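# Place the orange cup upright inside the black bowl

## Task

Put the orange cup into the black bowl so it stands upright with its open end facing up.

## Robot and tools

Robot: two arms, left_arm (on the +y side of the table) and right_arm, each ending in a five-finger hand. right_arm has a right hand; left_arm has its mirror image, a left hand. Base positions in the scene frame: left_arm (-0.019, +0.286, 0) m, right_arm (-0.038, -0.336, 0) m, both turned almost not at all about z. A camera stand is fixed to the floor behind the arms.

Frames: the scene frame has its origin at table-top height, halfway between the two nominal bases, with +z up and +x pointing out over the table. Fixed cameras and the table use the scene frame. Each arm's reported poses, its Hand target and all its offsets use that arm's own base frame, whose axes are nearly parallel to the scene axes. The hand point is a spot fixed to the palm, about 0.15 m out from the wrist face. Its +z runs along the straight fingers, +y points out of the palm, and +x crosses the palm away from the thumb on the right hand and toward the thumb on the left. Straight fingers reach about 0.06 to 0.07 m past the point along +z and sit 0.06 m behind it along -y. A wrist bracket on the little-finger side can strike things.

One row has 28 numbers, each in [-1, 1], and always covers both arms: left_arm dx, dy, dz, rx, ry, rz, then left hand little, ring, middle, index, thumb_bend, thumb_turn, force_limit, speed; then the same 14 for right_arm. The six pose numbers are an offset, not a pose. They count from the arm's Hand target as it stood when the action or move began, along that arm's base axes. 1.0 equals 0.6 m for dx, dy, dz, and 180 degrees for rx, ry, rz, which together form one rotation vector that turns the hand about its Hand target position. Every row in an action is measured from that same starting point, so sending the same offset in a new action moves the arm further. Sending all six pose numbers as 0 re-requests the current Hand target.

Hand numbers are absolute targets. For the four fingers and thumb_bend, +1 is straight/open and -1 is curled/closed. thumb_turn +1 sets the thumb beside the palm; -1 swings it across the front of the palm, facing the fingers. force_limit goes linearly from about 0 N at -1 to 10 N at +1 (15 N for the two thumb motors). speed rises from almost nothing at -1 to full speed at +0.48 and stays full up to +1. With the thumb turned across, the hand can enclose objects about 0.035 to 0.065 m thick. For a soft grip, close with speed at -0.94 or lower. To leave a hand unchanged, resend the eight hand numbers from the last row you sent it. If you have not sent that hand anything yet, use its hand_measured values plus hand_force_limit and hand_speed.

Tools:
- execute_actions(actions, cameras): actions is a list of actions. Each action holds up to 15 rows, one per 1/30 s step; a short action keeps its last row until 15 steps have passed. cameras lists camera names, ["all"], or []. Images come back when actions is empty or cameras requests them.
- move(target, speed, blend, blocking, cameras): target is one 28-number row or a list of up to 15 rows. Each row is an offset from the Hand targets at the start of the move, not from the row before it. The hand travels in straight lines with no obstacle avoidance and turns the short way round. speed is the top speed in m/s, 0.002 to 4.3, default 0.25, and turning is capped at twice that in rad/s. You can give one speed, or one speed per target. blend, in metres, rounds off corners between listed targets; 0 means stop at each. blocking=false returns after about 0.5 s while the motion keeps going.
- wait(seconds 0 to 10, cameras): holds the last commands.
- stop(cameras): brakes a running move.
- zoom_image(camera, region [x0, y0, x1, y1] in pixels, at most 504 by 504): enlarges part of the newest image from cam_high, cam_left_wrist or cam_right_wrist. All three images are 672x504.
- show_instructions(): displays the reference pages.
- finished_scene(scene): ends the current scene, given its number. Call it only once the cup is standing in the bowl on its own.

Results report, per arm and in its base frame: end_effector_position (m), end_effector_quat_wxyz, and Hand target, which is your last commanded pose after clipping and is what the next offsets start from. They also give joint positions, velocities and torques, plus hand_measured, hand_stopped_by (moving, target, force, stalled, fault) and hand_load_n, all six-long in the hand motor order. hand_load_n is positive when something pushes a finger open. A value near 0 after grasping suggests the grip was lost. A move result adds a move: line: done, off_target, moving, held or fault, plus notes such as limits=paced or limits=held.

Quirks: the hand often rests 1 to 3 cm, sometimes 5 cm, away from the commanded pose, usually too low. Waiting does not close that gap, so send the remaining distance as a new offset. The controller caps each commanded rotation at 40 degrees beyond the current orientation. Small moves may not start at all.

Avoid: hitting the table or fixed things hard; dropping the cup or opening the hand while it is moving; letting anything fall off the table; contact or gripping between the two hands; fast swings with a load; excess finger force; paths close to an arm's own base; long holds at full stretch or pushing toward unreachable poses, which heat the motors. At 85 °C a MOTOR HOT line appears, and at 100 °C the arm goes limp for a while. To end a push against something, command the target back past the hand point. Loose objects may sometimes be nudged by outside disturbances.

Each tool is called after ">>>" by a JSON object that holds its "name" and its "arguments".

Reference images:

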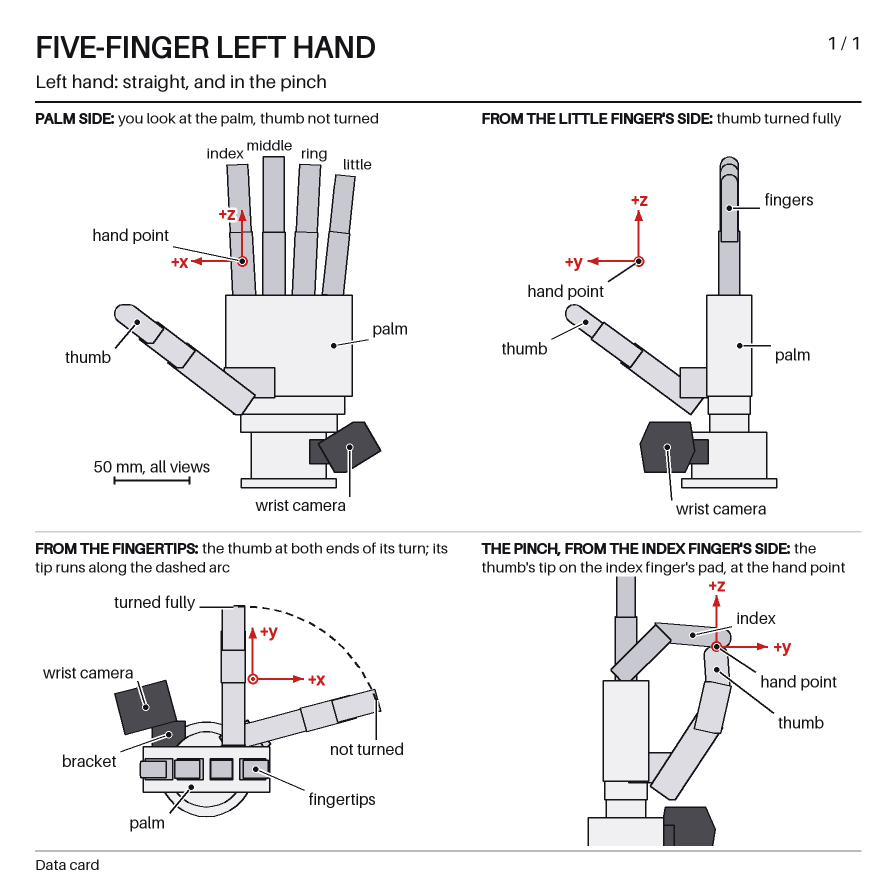

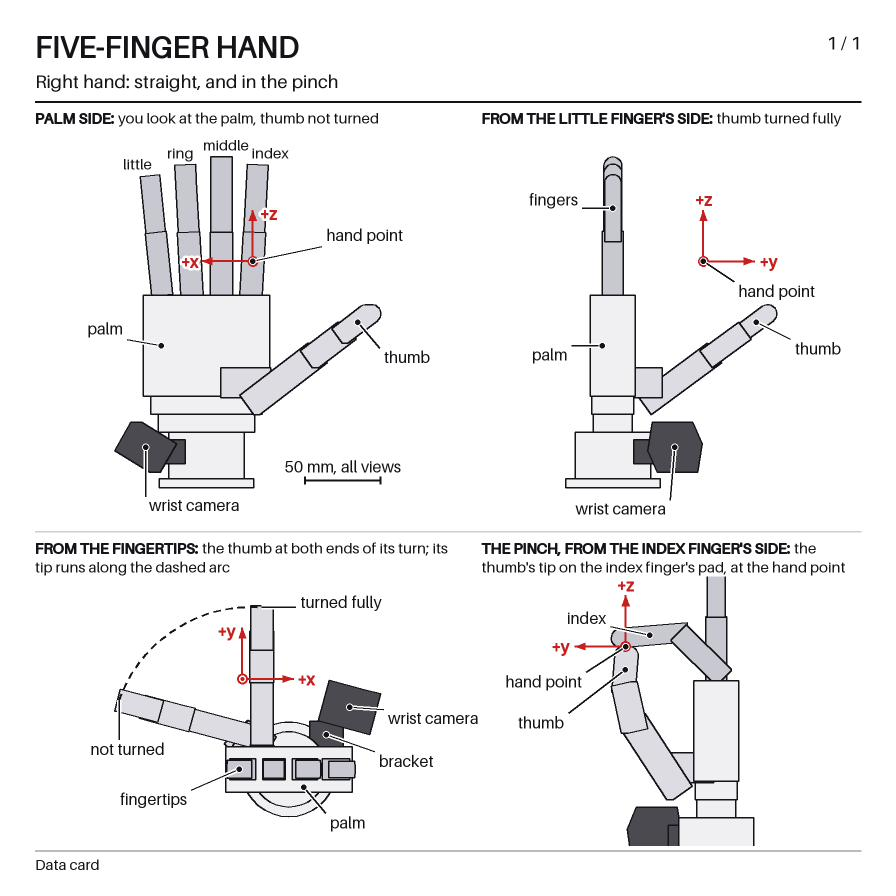

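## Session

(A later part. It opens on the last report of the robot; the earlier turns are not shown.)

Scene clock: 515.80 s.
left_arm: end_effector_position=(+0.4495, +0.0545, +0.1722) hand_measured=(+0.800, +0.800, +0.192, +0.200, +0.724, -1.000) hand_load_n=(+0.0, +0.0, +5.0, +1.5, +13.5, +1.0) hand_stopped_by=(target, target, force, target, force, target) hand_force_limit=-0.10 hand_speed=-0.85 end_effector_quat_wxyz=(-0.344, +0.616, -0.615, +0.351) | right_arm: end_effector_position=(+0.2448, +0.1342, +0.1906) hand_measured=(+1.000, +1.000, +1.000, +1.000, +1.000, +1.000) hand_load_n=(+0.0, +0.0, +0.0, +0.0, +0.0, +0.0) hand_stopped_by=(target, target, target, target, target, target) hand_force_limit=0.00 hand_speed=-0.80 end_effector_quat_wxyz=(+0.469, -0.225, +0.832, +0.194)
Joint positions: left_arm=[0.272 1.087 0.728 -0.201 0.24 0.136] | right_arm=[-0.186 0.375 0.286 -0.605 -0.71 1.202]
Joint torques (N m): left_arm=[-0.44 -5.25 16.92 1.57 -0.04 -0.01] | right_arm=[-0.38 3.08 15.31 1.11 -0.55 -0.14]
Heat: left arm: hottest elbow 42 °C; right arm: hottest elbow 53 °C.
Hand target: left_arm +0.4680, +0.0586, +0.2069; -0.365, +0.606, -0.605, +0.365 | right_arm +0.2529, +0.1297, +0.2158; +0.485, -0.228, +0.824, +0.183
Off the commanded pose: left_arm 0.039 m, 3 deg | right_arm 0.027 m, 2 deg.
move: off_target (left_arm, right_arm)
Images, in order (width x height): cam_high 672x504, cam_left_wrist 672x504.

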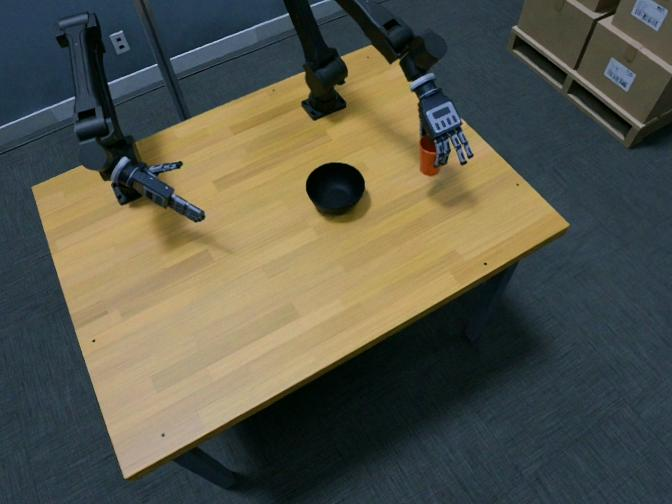

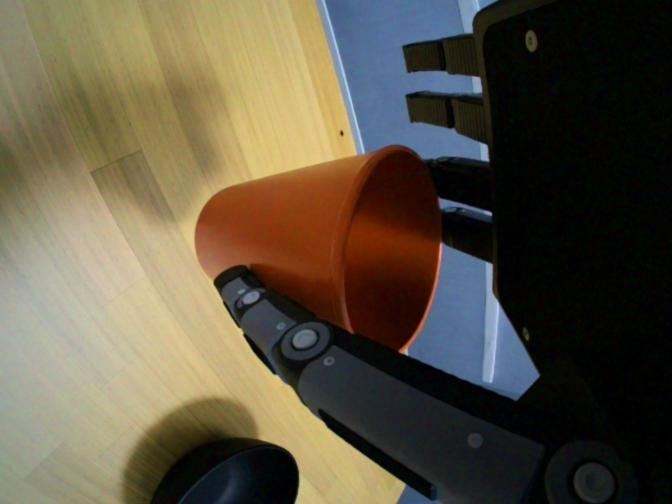

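>>> {"name": "move", "arguments": {"target": [-0.2,-0.348,0.0,0,0,0,0.8,0.8,-0.5,0.2,-0.5,-1,-0.1,-0.85,0,0,0,0,0,0,1,1,1,1,1,1,0,-0.8], "speed": 0.2, "cameras": ["cam_high","cam_left_wrist"]}}

>>> {"name": "zoom_image", "arguments": {"camera": "cam_high", "region": [270, 110, 390, 230]}}

Scene clock: 547.90 s.
left_arm: end_effector_position=(+0.3497, -0.1456, +0.2052) hand_measured=(+0.800, +0.800, +0.192, +0.200, +0.724, -1.000) hand_load_n=(+0.0, +0.0, +5.5, +1.5, +13.5, +1.5) hand_stopped_by=(target, target, force, target, force, target) hand_force_limit=-0.10 hand_speed=-0.85 end_effector_quat_wxyz=(-0.369, +0.606, -0.605, +0.362) | right_arm: end_effector_position=(+0.2448, +0.1342, +0.1906) hand_measured=(+1.000, +1.000, +1.000, +1.000, +1.000, +1.000) hand_load_n=(+0.0, +0.0, +0.0, +0.0, +0.0, +0.0) hand_stopped_by=(target, target, target, target, target, target) hand_force_limit=0.00 hand_speed=-0.80 end_effector_quat_wxyz=(+0.469, -0.225, +0.832, +0.194)
Joint positions: left_arm=[-0.514 0.763 0.622 -0.405 -0.459 -0.255] | right_arm=[-0.186 0.375 0.286 -0.605 -0.71 1.202]
Joint torques (N m): left_arm=[-1.44 -1.44 12.25 1.55 -0.39 -0.03] | right_arm=[-0.38 3.08 15.3 1.13 -0.54 -0.14]
Heat: left arm: hottest elbow 43 °C; right arm: hottest elbow 53 °C.
Hand target: left_arm +0.3480, -0.1502, +0.2069; -0.365, +0.606, -0.605, +0.365 | right_arm +0.2529, +0.1297, +0.2158; +0.485, -0.228, +0.824, +0.183
Off the commanded pose: left_arm 0.005 m, 1 deg | right_arm 0.027 m, 2 deg.
move: off_target (right_arm)
Images, in order (width x height): cam_high 672x504, cam_left_wrist 672x504.

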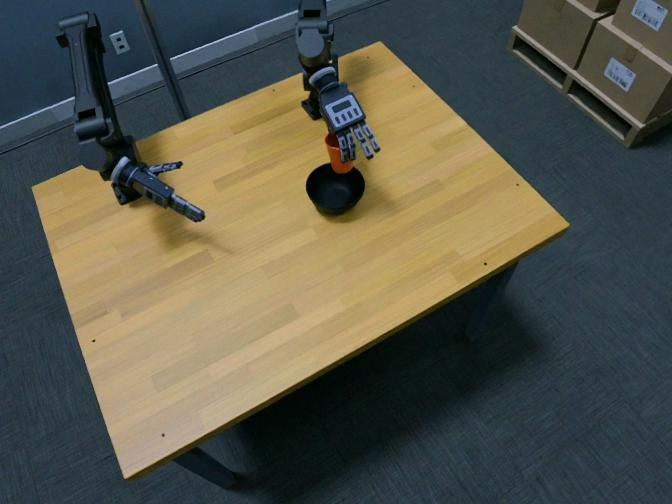

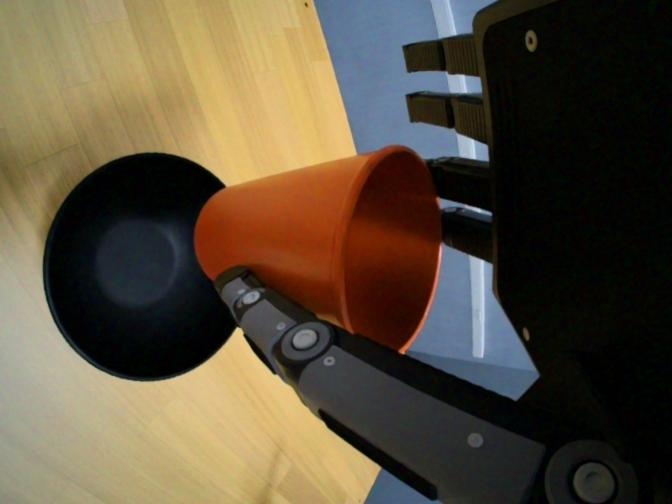

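Scaled by 4.200 from the camera's 672x504 image, which has a finer 960x720 frame.

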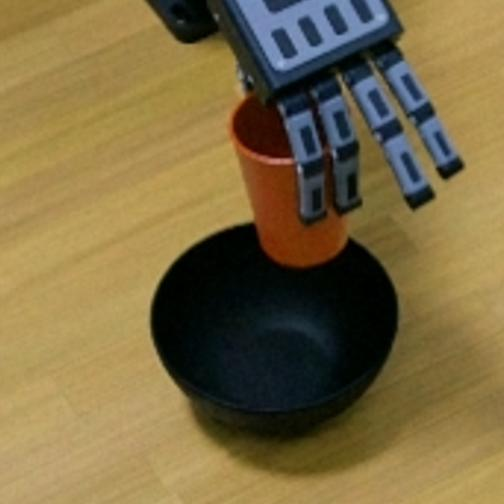

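>>> {"name": "move", "arguments": {"target": [-0.033,-0.015,-0.07,0,0.0135,0,0.8,0.8,-0.5,0.2,-0.5,-1,-0.1,-0.85,0,0,0,0,0,0,1,1,1,1,1,1,0,-0.8], "speed": 0.12, "cameras": ["cam_high","cam_left_wrist"]}}

>>> {"name": "zoom_image", "arguments": {"camera": "cam_high", "region": [270, 110, 390, 230]}}

Scene clock: 556.53 s.
left_arm: end_effector_position=(+0.3273, -0.1531, +0.1646) hand_measured=(+0.800, +0.800, +0.192, +0.200, +0.724, -1.000) hand_load_n=(+0.0, +0.0, +5.5, +1.5, +13.5, +1.5) hand_stopped_by=(target, target, force, target, force, target) hand_force_limit=-0.10 hand_speed=-0.85 end_effector_quat_wxyz=(-0.354, +0.614, -0.615, +0.345) | right_arm: end_effector_position=(+0.2448, +0.1342, +0.1906) hand_measured=(+1.000, +1.000, +1.000, +1.000, +1.000, +1.000) hand_load_n=(+0.0, +0.0, +0.0, +0.0, +0.0, +0.0) hand_stopped_by=(target, target, target, target, target, target) hand_force_limit=0.00 hand_speed=-0.80 end_effector_quat_wxyz=(+0.469, -0.225, +0.832, +0.194)
Joint positions: left_arm=[-0.578 0.763 0.546 -0.405 -0.499 -0.316] | right_arm=[-0.186 0.375 0.286 -0.605 -0.71 1.202]
Joint torques (N m): left_arm=[-1.49 -0.79 11.36 2.32 -0.44 -0.04] | right_arm=[-0.38 3.02 15.3 1.1 -0.54 -0.15]
Heat: left arm: hottest elbow 43 °C; right arm: hottest elbow 53 °C.
Hand target: left_arm +0.3281, -0.1593, +0.1648; -0.352, +0.613, -0.613, +0.352 | right_arm +0.2529, +0.1297, +0.2158; +0.485, -0.228, +0.824, +0.183
Off the commanded pose: left_arm 0.006 m, 1 deg | right_arm 0.027 m, 2 deg.
move: off_target (right_arm)
Images, in order (width x height): cam_high 672x504, cam_left_wrist 672x504.

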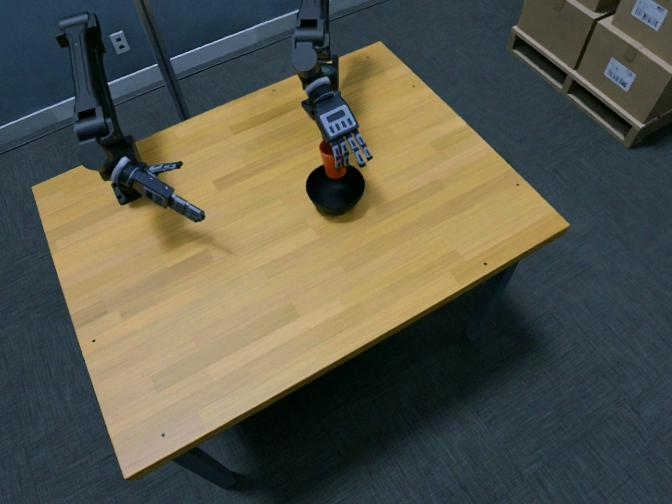

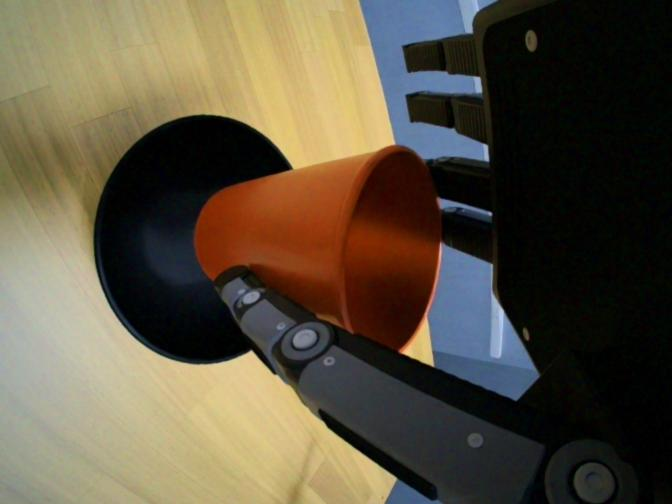

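Scaled by 4.200 from the camera's 672x504 image, which has a finer 960x720 frame.

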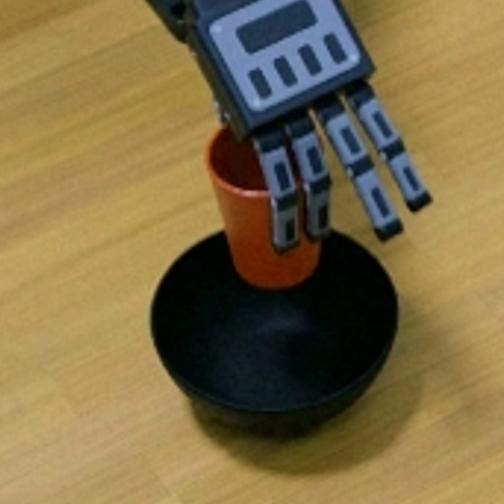

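>>> {"name": "move", "arguments": {"target": [0,0,-0.122,0,0,0,0.8,0.8,-0.5,0.2,-0.5,-1,-0.1,-0.85,0,0,0,0,0,0,1,1,1,1,1,1,0,-0.8], "speed": 0.1, "cameras": ["cam_high","cam_left_wrist"]}}

>>> {"name": "zoom_image", "arguments": {"camera": "cam_high", "region": [270, 110, 390, 230]}}

Scene clock: 561.80 s.
left_arm: end_effector_position=(+0.3279, -0.1535, +0.0921) hand_measured=(+0.800, +0.800, +0.192, +0.200, +0.724, -1.000) hand_load_n=(+0.0, +0.0, +5.0, +1.5, +14.0, +1.5) hand_stopped_by=(target, target, force, target, force, target) hand_force_limit=-0.10 hand_speed=-0.85 end_effector_quat_wxyz=(-0.354, +0.615, -0.614, +0.345) | right_arm: end_effector_position=(+0.2448, +0.1342, +0.1906) hand_measured=(+1.000, +1.000, +1.000, +1.000, +1.000, +1.000) hand_load_n=(+0.0, +0.0, +0.0, +0.0, -0.5, +0.0) hand_stopped_by=(target, target, target, target, target, target) hand_force_limit=0.00 hand_speed=-0.80 end_effector_quat_wxyz=(+0.469, -0.225, +0.832, +0.194)
Joint positions: left_arm=[-0.578 0.873 0.388 -0.136 -0.5 -0.318] | right_arm=[-0.186 0.375 0.286 -0.605 -0.71 1.202]
Joint torques (N m): left_arm=[-1.55 -1.14 10.37 2.28 -0.44 -0.02] | right_arm=[-0.44 3.14 15.32 1.13 -0.54 -0.14]
Heat: left arm: hottest elbow 43 °C; right arm: hottest elbow 53 °C.
Hand target: left_arm +0.3281, -0.1592, +0.0917; -0.352, +0.613, -0.613, +0.352 | right_arm +0.2529, +0.1297, +0.2158; +0.485, -0.228, +0.824, +0.183
Off the commanded pose: left_arm 0.006 m, 1 deg | right_arm 0.027 m, 2 deg.
move: off_target (right_arm)
Images, in order (width x height): cam_high 672x504, cam_left_wrist 672x504.

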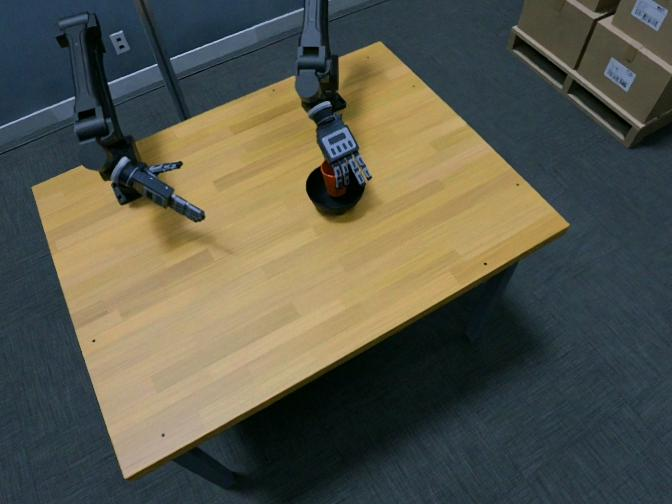

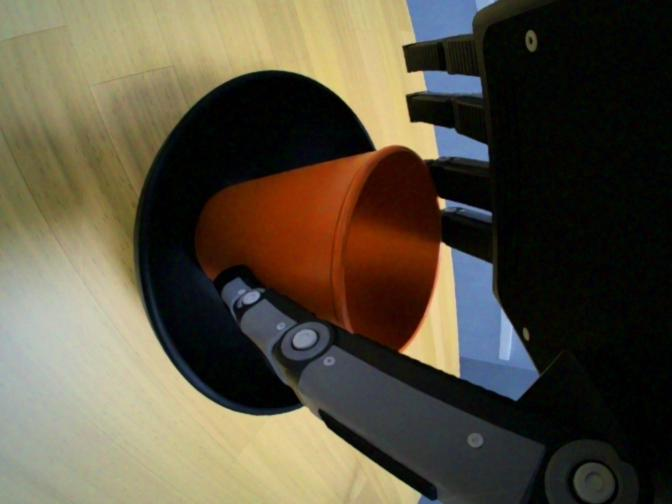

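Scaled by 4.200 from the camera's 672x504 image, which has a finer 960x720 frame.

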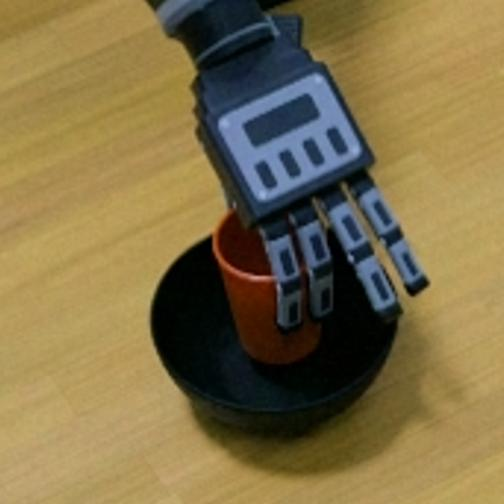

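>>> {"name": "move", "arguments": {"target": [0,0,-0.018,0,0,0,0.8,0.8,-0.5,0.2,-0.5,-1,-0.1,-0.85,0,0,0,0,0,0,1,1,1,1,1,1,0,-0.8], "speed": 0.05, "cameras": []}}

>>> {"name": "move", "arguments": {"target": [0,0,-0.008,0,0,0,0.8,0.8,-0.5,0.2,-0.5,-1,-0.1,-0.85,0,0,0,0,0,0,1,1,1,1,1,1,0,-0.8], "speed": 0.05, "cameras": ["cam_high","cam_left_wrist"]}}

>>> {"name": "zoom_image", "arguments": {"camera": "cam_high", "region": [270, 110, 390, 230]}}

Scene clock: 567.37 s.
left_arm: end_effector_position=(+0.3285, -0.1539, +0.0819) hand_measured=(+0.800, +0.800, +0.192, +0.200, +0.724, -1.000) hand_load_n=(+0.0, +0.0, +5.0, +1.5, +13.5, +1.0) hand_stopped_by=(target, target, force, target, force, target) hand_force_limit=-0.10 hand_speed=-0.85 end_effector_quat_wxyz=(-0.354, +0.615, -0.614, +0.346) | right_arm: end_effector_position=(+0.2448, +0.1342, +0.1906) hand_measured=(+1.000, +1.000, +1.000, +1.000, +1.000, +1.000) hand_load_n=(+0.0, +0.0, +0.0, +0.0, +0.0, +0.0) hand_stopped_by=(target, target, target, target, target, target) hand_force_limit=0.00 hand_speed=-0.80 end_effector_quat_wxyz=(+0.469, -0.225, +0.832, +0.194)
Joint positions: left_arm=[-0.578 0.9 0.369 -0.089 -0.5 -0.318] | right_arm=[-0.186 0.375 0.286 -0.605 -0.71 1.202]
Joint torques (N m): left_arm=[-1.55 -1.2 10.03 2.36 -0.44 -0.01] | right_arm=[-0.38 3.08 15.31 1.1 -0.55 -0.14]
Heat: left arm: hottest elbow 43 °C; right arm: hottest elbow 54 °C.
Hand target: left_arm +0.3281, -0.1592, +0.0808; -0.352, +0.613, -0.613, +0.352 | right_arm +0.2529, +0.1297, +0.2158; +0.485, -0.228, +0.824, +0.183
Off the commanded pose: left_arm 0.005 m, 1 deg | right_arm 0.027 m, 2 deg.
move: off_target (right_arm)
No camera images: "cameras" was empty.

Scene clock: 568.27 s.
left_arm: end_effector_position=(+0.3286, -0.1540, +0.0772) hand_measured=(+0.800, +0.800, +0.192, +0.200, +0.724, -1.000) hand_load_n=(+0.0, +0.0, +5.0, +1.5, +14.0, +1.0) hand_stopped_by=(target, target, force, target, force, target) hand_force_limit=-0.10 hand_speed=-0.85 end_effector_quat_wxyz=(-0.354, +0.615, -0.614, +0.346) | right_arm: end_effector_position=(+0.2448, +0.1342, +0.1906) hand_measured=(+1.000, +1.000, +1.000, +1.000, +1.000, +1.000) hand_load_n=(+0.0, +0.0, +0.0, +0.0, +0.0, +0.0) hand_stopped_by=(target, target, target, target, target, target) hand_force_limit=0.00 hand_speed=-0.80 end_effector_quat_wxyz=(+0.469, -0.225, +0.832, +0.194)
Joint positions: left_arm=[-0.578 0.912 0.36 -0.067 -0.5 -0.318] | right_arm=[-0.186 0.375 0.286 -0.605 -0.71 1.202]
Joint torques (N m): left_arm=[-1.55 -1.26 9.94 2.3 -0.43 -0.02] | right_arm=[-0.38 3.08 15.31 1.1 -0.54 -0.15]
Heat: left arm: hottest elbow 43 °C; right arm: hottest elbow 54 °C.
Hand target: left_arm +0.3282, -0.1593, +0.0762; -0.352, +0.613, -0.613, +0.352 | right_arm +0.2529, +0.1297, +0.2158; +0.485, -0.228, +0.824, +0.183
Off the commanded pose: left_arm 0.005 m, 1 deg | right_arm 0.027 m, 2 deg.
move: off_target (right_arm)
Images, in order (width x height): cam_high 672x504, cam_left_wrist 672x504.

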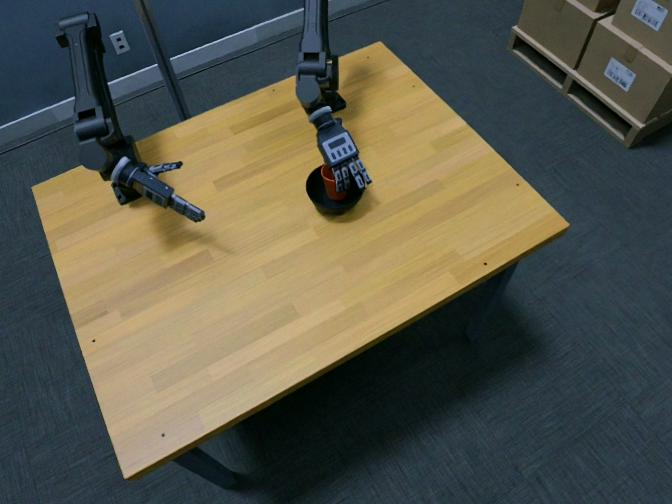

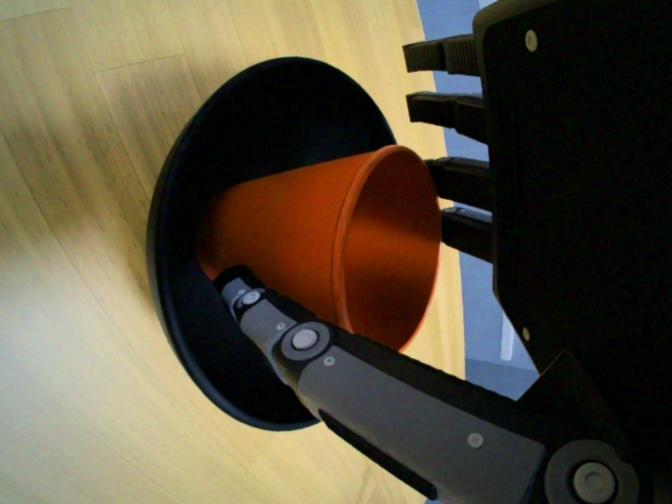

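Scaled by 4.200 from the camera's 672x504 image, which has a finer 960x720 frame.

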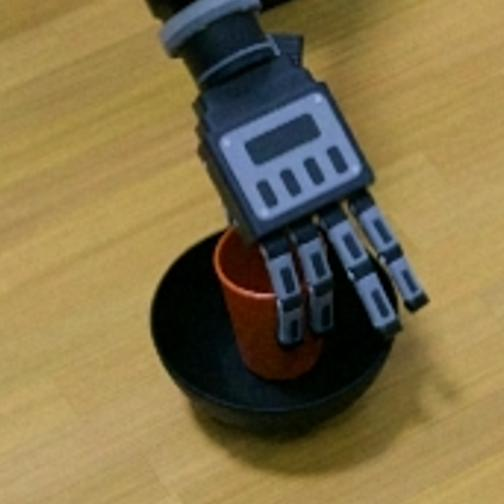

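>>> {"name": "move", "arguments": {"target": [0,0,-0.007,0,0,0,0.8,0.8,-0.5,0.2,-0.5,-1,-0.1,-0.85,0,0,0,0,0,0,1,1,1,1,1,1,0,-0.8], "speed": 0.05, "cameras": ["cam_high"]}}

>>> {"name": "zoom_image", "arguments": {"camera": "cam_high", "region": [270, 110, 390, 230]}}

Scene clock: 571.57 s.
left_arm: end_effector_position=(+0.3299, -0.1548, +0.0752) hand_measured=(+0.800, +0.800, +0.192, +0.200, +0.724, -1.000) hand_load_n=(+0.0, +0.0, +5.5, +1.5, +13.5, +1.5) hand_stopped_by=(target, target, force, target, force, target) hand_force_limit=-0.10 hand_speed=-0.85 end_effector_quat_wxyz=(-0.355, +0.615, -0.612, +0.348) | right_arm: end_effector_position=(+0.2448, +0.1342, +0.1906) hand_measured=(+1.000, +1.000, +1.000, +1.000, +1.000, +1.000) hand_load_n=(+0.0, +0.0, +0.0, +0.0, +0.0, +0.0) hand_stopped_by=(target, target, target, target, target, target) hand_force_limit=0.00 hand_speed=-0.80 end_effector_quat_wxyz=(+0.469, -0.225, +0.832, +0.194)
Joint positions: left_arm=[-0.578 0.923 0.356 -0.047 -0.5 -0.318] | right_arm=[-0.186 0.375 0.286 -0.605 -0.71 1.202]
Joint torques (N m): left_arm=[-1.55 -1.14 9.55 2.4 -0.42 -0.01] | right_arm=[-0.32 3.08 15.31 1.11 -0.55 -0.13]
Heat: left arm: hottest elbow 43 °C; right arm: hottest elbow 54 °C.
Hand target: left_arm +0.3281, -0.1593, +0.0718; -0.352, +0.613, -0.613, +0.352 | right_arm +0.2529, +0.1297, +0.2158; +0.485, -0.228, +0.824, +0.183
Off the commanded pose: left_arm 0.006 m, 1 deg | right_arm 0.027 m, 2 deg.
move: off_target (right_arm)
Images, in order (width x height): cam_high 672x504.

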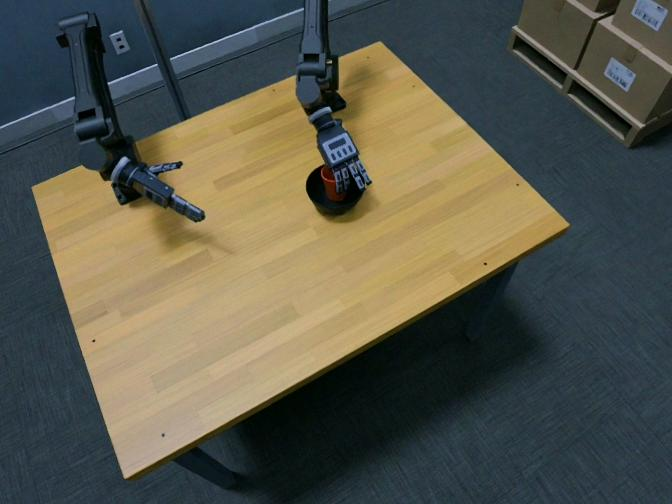

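Scaled by 4.200 from the camera's 672x504 image, which has a finer 960x720 frame.

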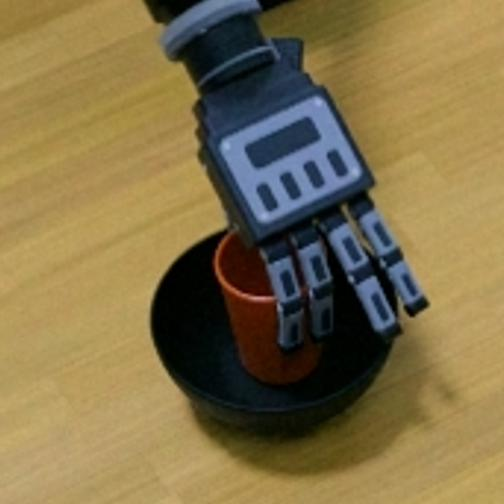

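>>> {"name": "move", "arguments": {"target": [0,0,0,0,0,0,0.8,0.8,0.5,0.5,1,-1,-0.1,-0.85,0,0,0,0,0,0,1,1,1,1,1,1,0,-0.8], "speed": 0.05, "cameras": ["cam_high","cam_left_wrist"]}}

>>> {"name": "zoom_image", "arguments": {"camera": "cam_high", "region": [270, 110, 390, 230]}}

Scene clock: 577.00 s.
left_arm: end_effector_position=(+0.3299, -0.1548, +0.0753) hand_measured=(+0.800, +0.800, +0.500, +0.500, +1.000, -1.000) hand_load_n=(+0.0, +0.0, +0.0, +0.0, +0.0, +0.0) hand_stopped_by=(target, target, target, target, target, target) hand_force_limit=-0.10 hand_speed=-0.85 end_effector_quat_wxyz=(-0.355, +0.615, -0.612, +0.348) | right_arm: end_effector_position=(+0.2448, +0.1342, +0.1906) hand_measured=(+1.000, +1.000, +1.000, +1.000, +1.000, +1.000) hand_load_n=(+0.0, +0.0, +0.0, +0.0, +0.0, +0.0) hand_stopped_by=(target, target, target, target, target, target) hand_force_limit=0.00 hand_speed=-0.80 end_effector_quat_wxyz=(+0.469, -0.225, +0.832, +0.194)
Joint positions: left_arm=[-0.578 0.923 0.356 -0.047 -0.5 -0.318] | right_arm=[-0.186 0.375 0.286 -0.605 -0.71 1.202]
Joint torques (N m): left_arm=[-1.49 -1.26 9.55 2.33 -0.41 -0.01] | right_arm=[-0.44 3.02 15.3 1.13 -0.54 -0.15]
Heat: left arm: hottest elbow 43 °C; right arm: hottest elbow 54 °C.
Hand target: left_arm +0.3281, -0.1592, +0.0719; -0.352, +0.613, -0.613, +0.352 | right_arm +0.2529, +0.1297, +0.2158; +0.485, -0.228, +0.824, +0.183
Off the commanded pose: left_arm 0.006 m, 1 deg | right_arm 0.027 m, 2 deg.
move: off_target (right_arm)
Images, in order (width x height): cam_high 672x504, cam_left_wrist 672x504.

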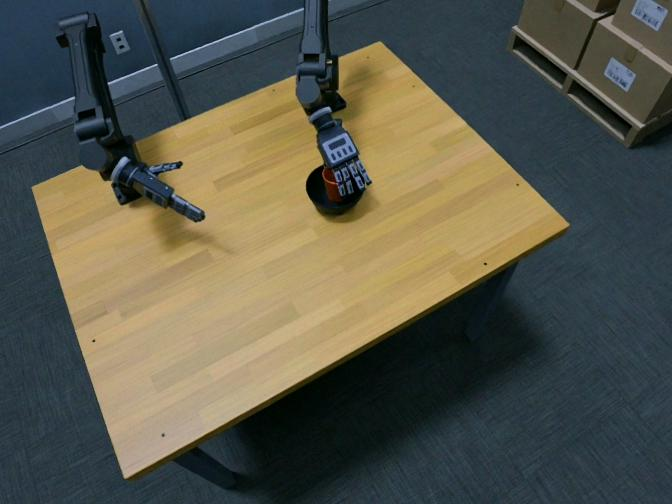

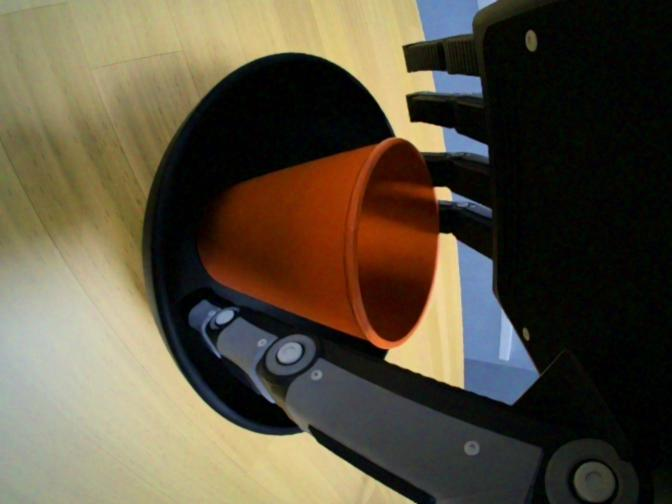

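Scaled by 4.200 from the camera's 672x504 image, which has a finer 960x720 frame.

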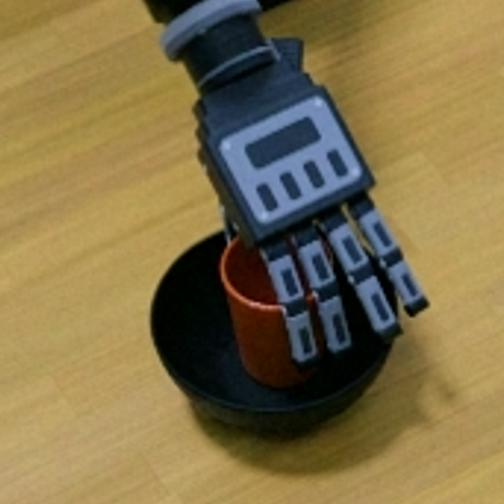

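>>> {"name": "move", "arguments": {"target": [[0,0,0,0,0,0,0.9,0.9,0.85,0.85,1,-1,-0.1,-0.5,0,0,0,0,0,0,1,1,1,1,1,1,0,-0.8],[0.029,-0.019,0.039,-0.0098,-0.015,0,0.9,0.9,0.85,0.85,1,-1,-0.1,-0.5,0,0,0,0,0,0,1,1,1,1,1,1,0,-0.8],[0.033,-0.021,0.2,-0.0098,-0.015,0,0.9,0.9,0.85,0.85,1,-1,-0.1,-0.5,0,0,0,0,0,0,1,1,1,1,1,1,0,-0.8]], "speed": 0.1, "cameras": ["cam_high","cam_left_wrist"]}}

>>> {"name": "zoom_image", "arguments": {"camera": "cam_high", "region": [270, 110, 390, 230]}}

Scene clock: 588.13 s.
left_arm: end_effector_position=(+0.3361, -0.1588, +0.1572) hand_measured=(+0.900, +0.900, +0.850, +0.850, +1.000, -1.000) hand_load_n=(+0.0, +0.0, +0.0, +0.0, +0.0, +0.0) hand_stopped_by=(target, target, target, target, target, target) hand_force_limit=-0.10 hand_speed=-0.50 end_effector_quat_wxyz=(-0.355, +0.615, -0.612, +0.349) | right_arm: end_effector_position=(+0.2448, +0.1342, +0.1906) hand_measured=(+1.000, +1.000, +1.000, +1.000, +1.000, +1.000) hand_load_n=(+0.0, +0.0, +0.0, +0.0, +0.0, +0.0) hand_stopped_by=(target, target, target, target, target, target) hand_force_limit=0.00 hand_speed=-0.80 end_effector_quat_wxyz=(+0.469, -0.225, +0.832, +0.194)
Joint positions: left_arm=[-0.578 0.804 0.538 -0.345 -0.5 -0.318] | right_arm=[-0.186 0.375 0.286 -0.605 -0.71 1.202]
Joint torques (N m): left_arm=[-1.32 -1.9 17.02 1.54 -0.33 0.01] | right_arm=[-0.38 3.08 15.3 1.13 -0.54 -0.14]
Heat: left arm: hottest elbow 43 °C; right arm: hottest elbow 54 °C.
Hand target: left_arm +0.3479, -0.1718, +0.1918; -0.357, +0.610, -0.599, +0.376 | right_arm +0.2529, +0.1297, +0.2158; +0.485, -0.228, +0.824, +0.183
Off the commanded pose: left_arm 0.039 m, 3 deg | right_arm 0.027 m, 2 deg.
move: off_target (left_arm, right_arm)
Images, in order (width x height): cam_high 672x504, cam_left_wrist 672x504.

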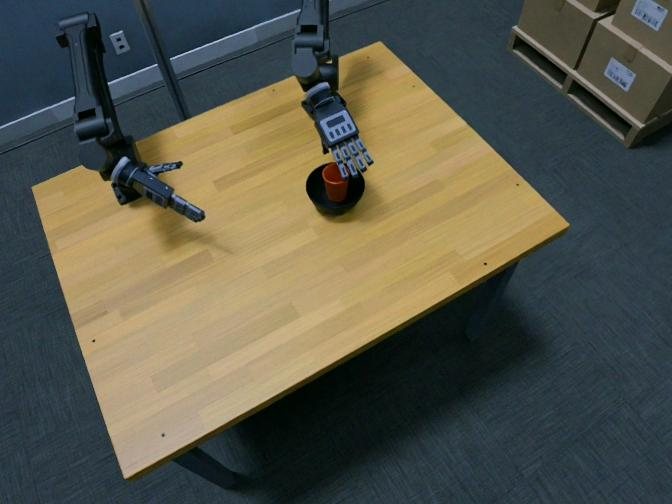

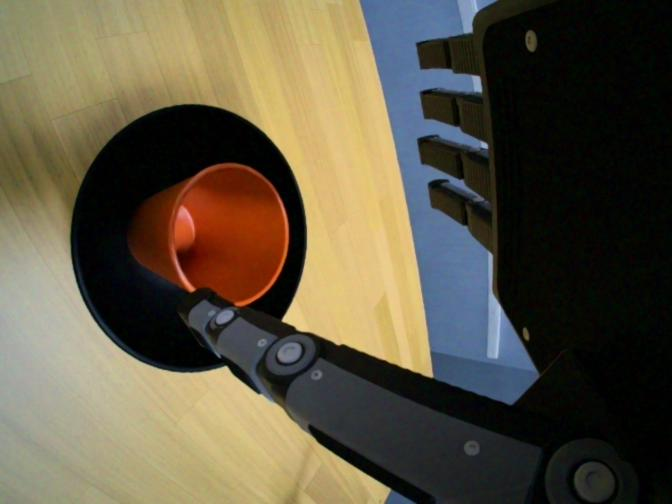

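Scaled by 4.200 from the camera's 672x504 image, which has a finer 960x720 frame.

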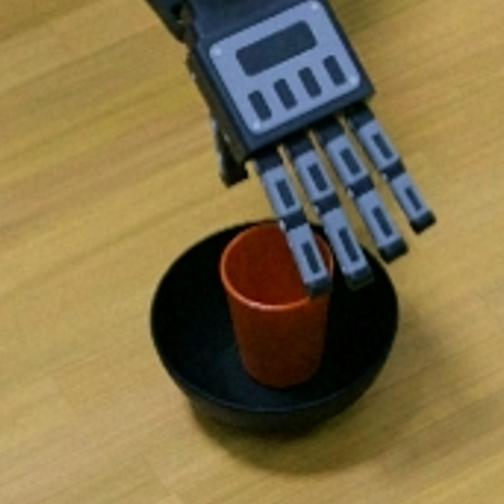

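>>> {"name": "finished_scene", "arguments": {"scene": 1}}

The scene is finished: the task was done.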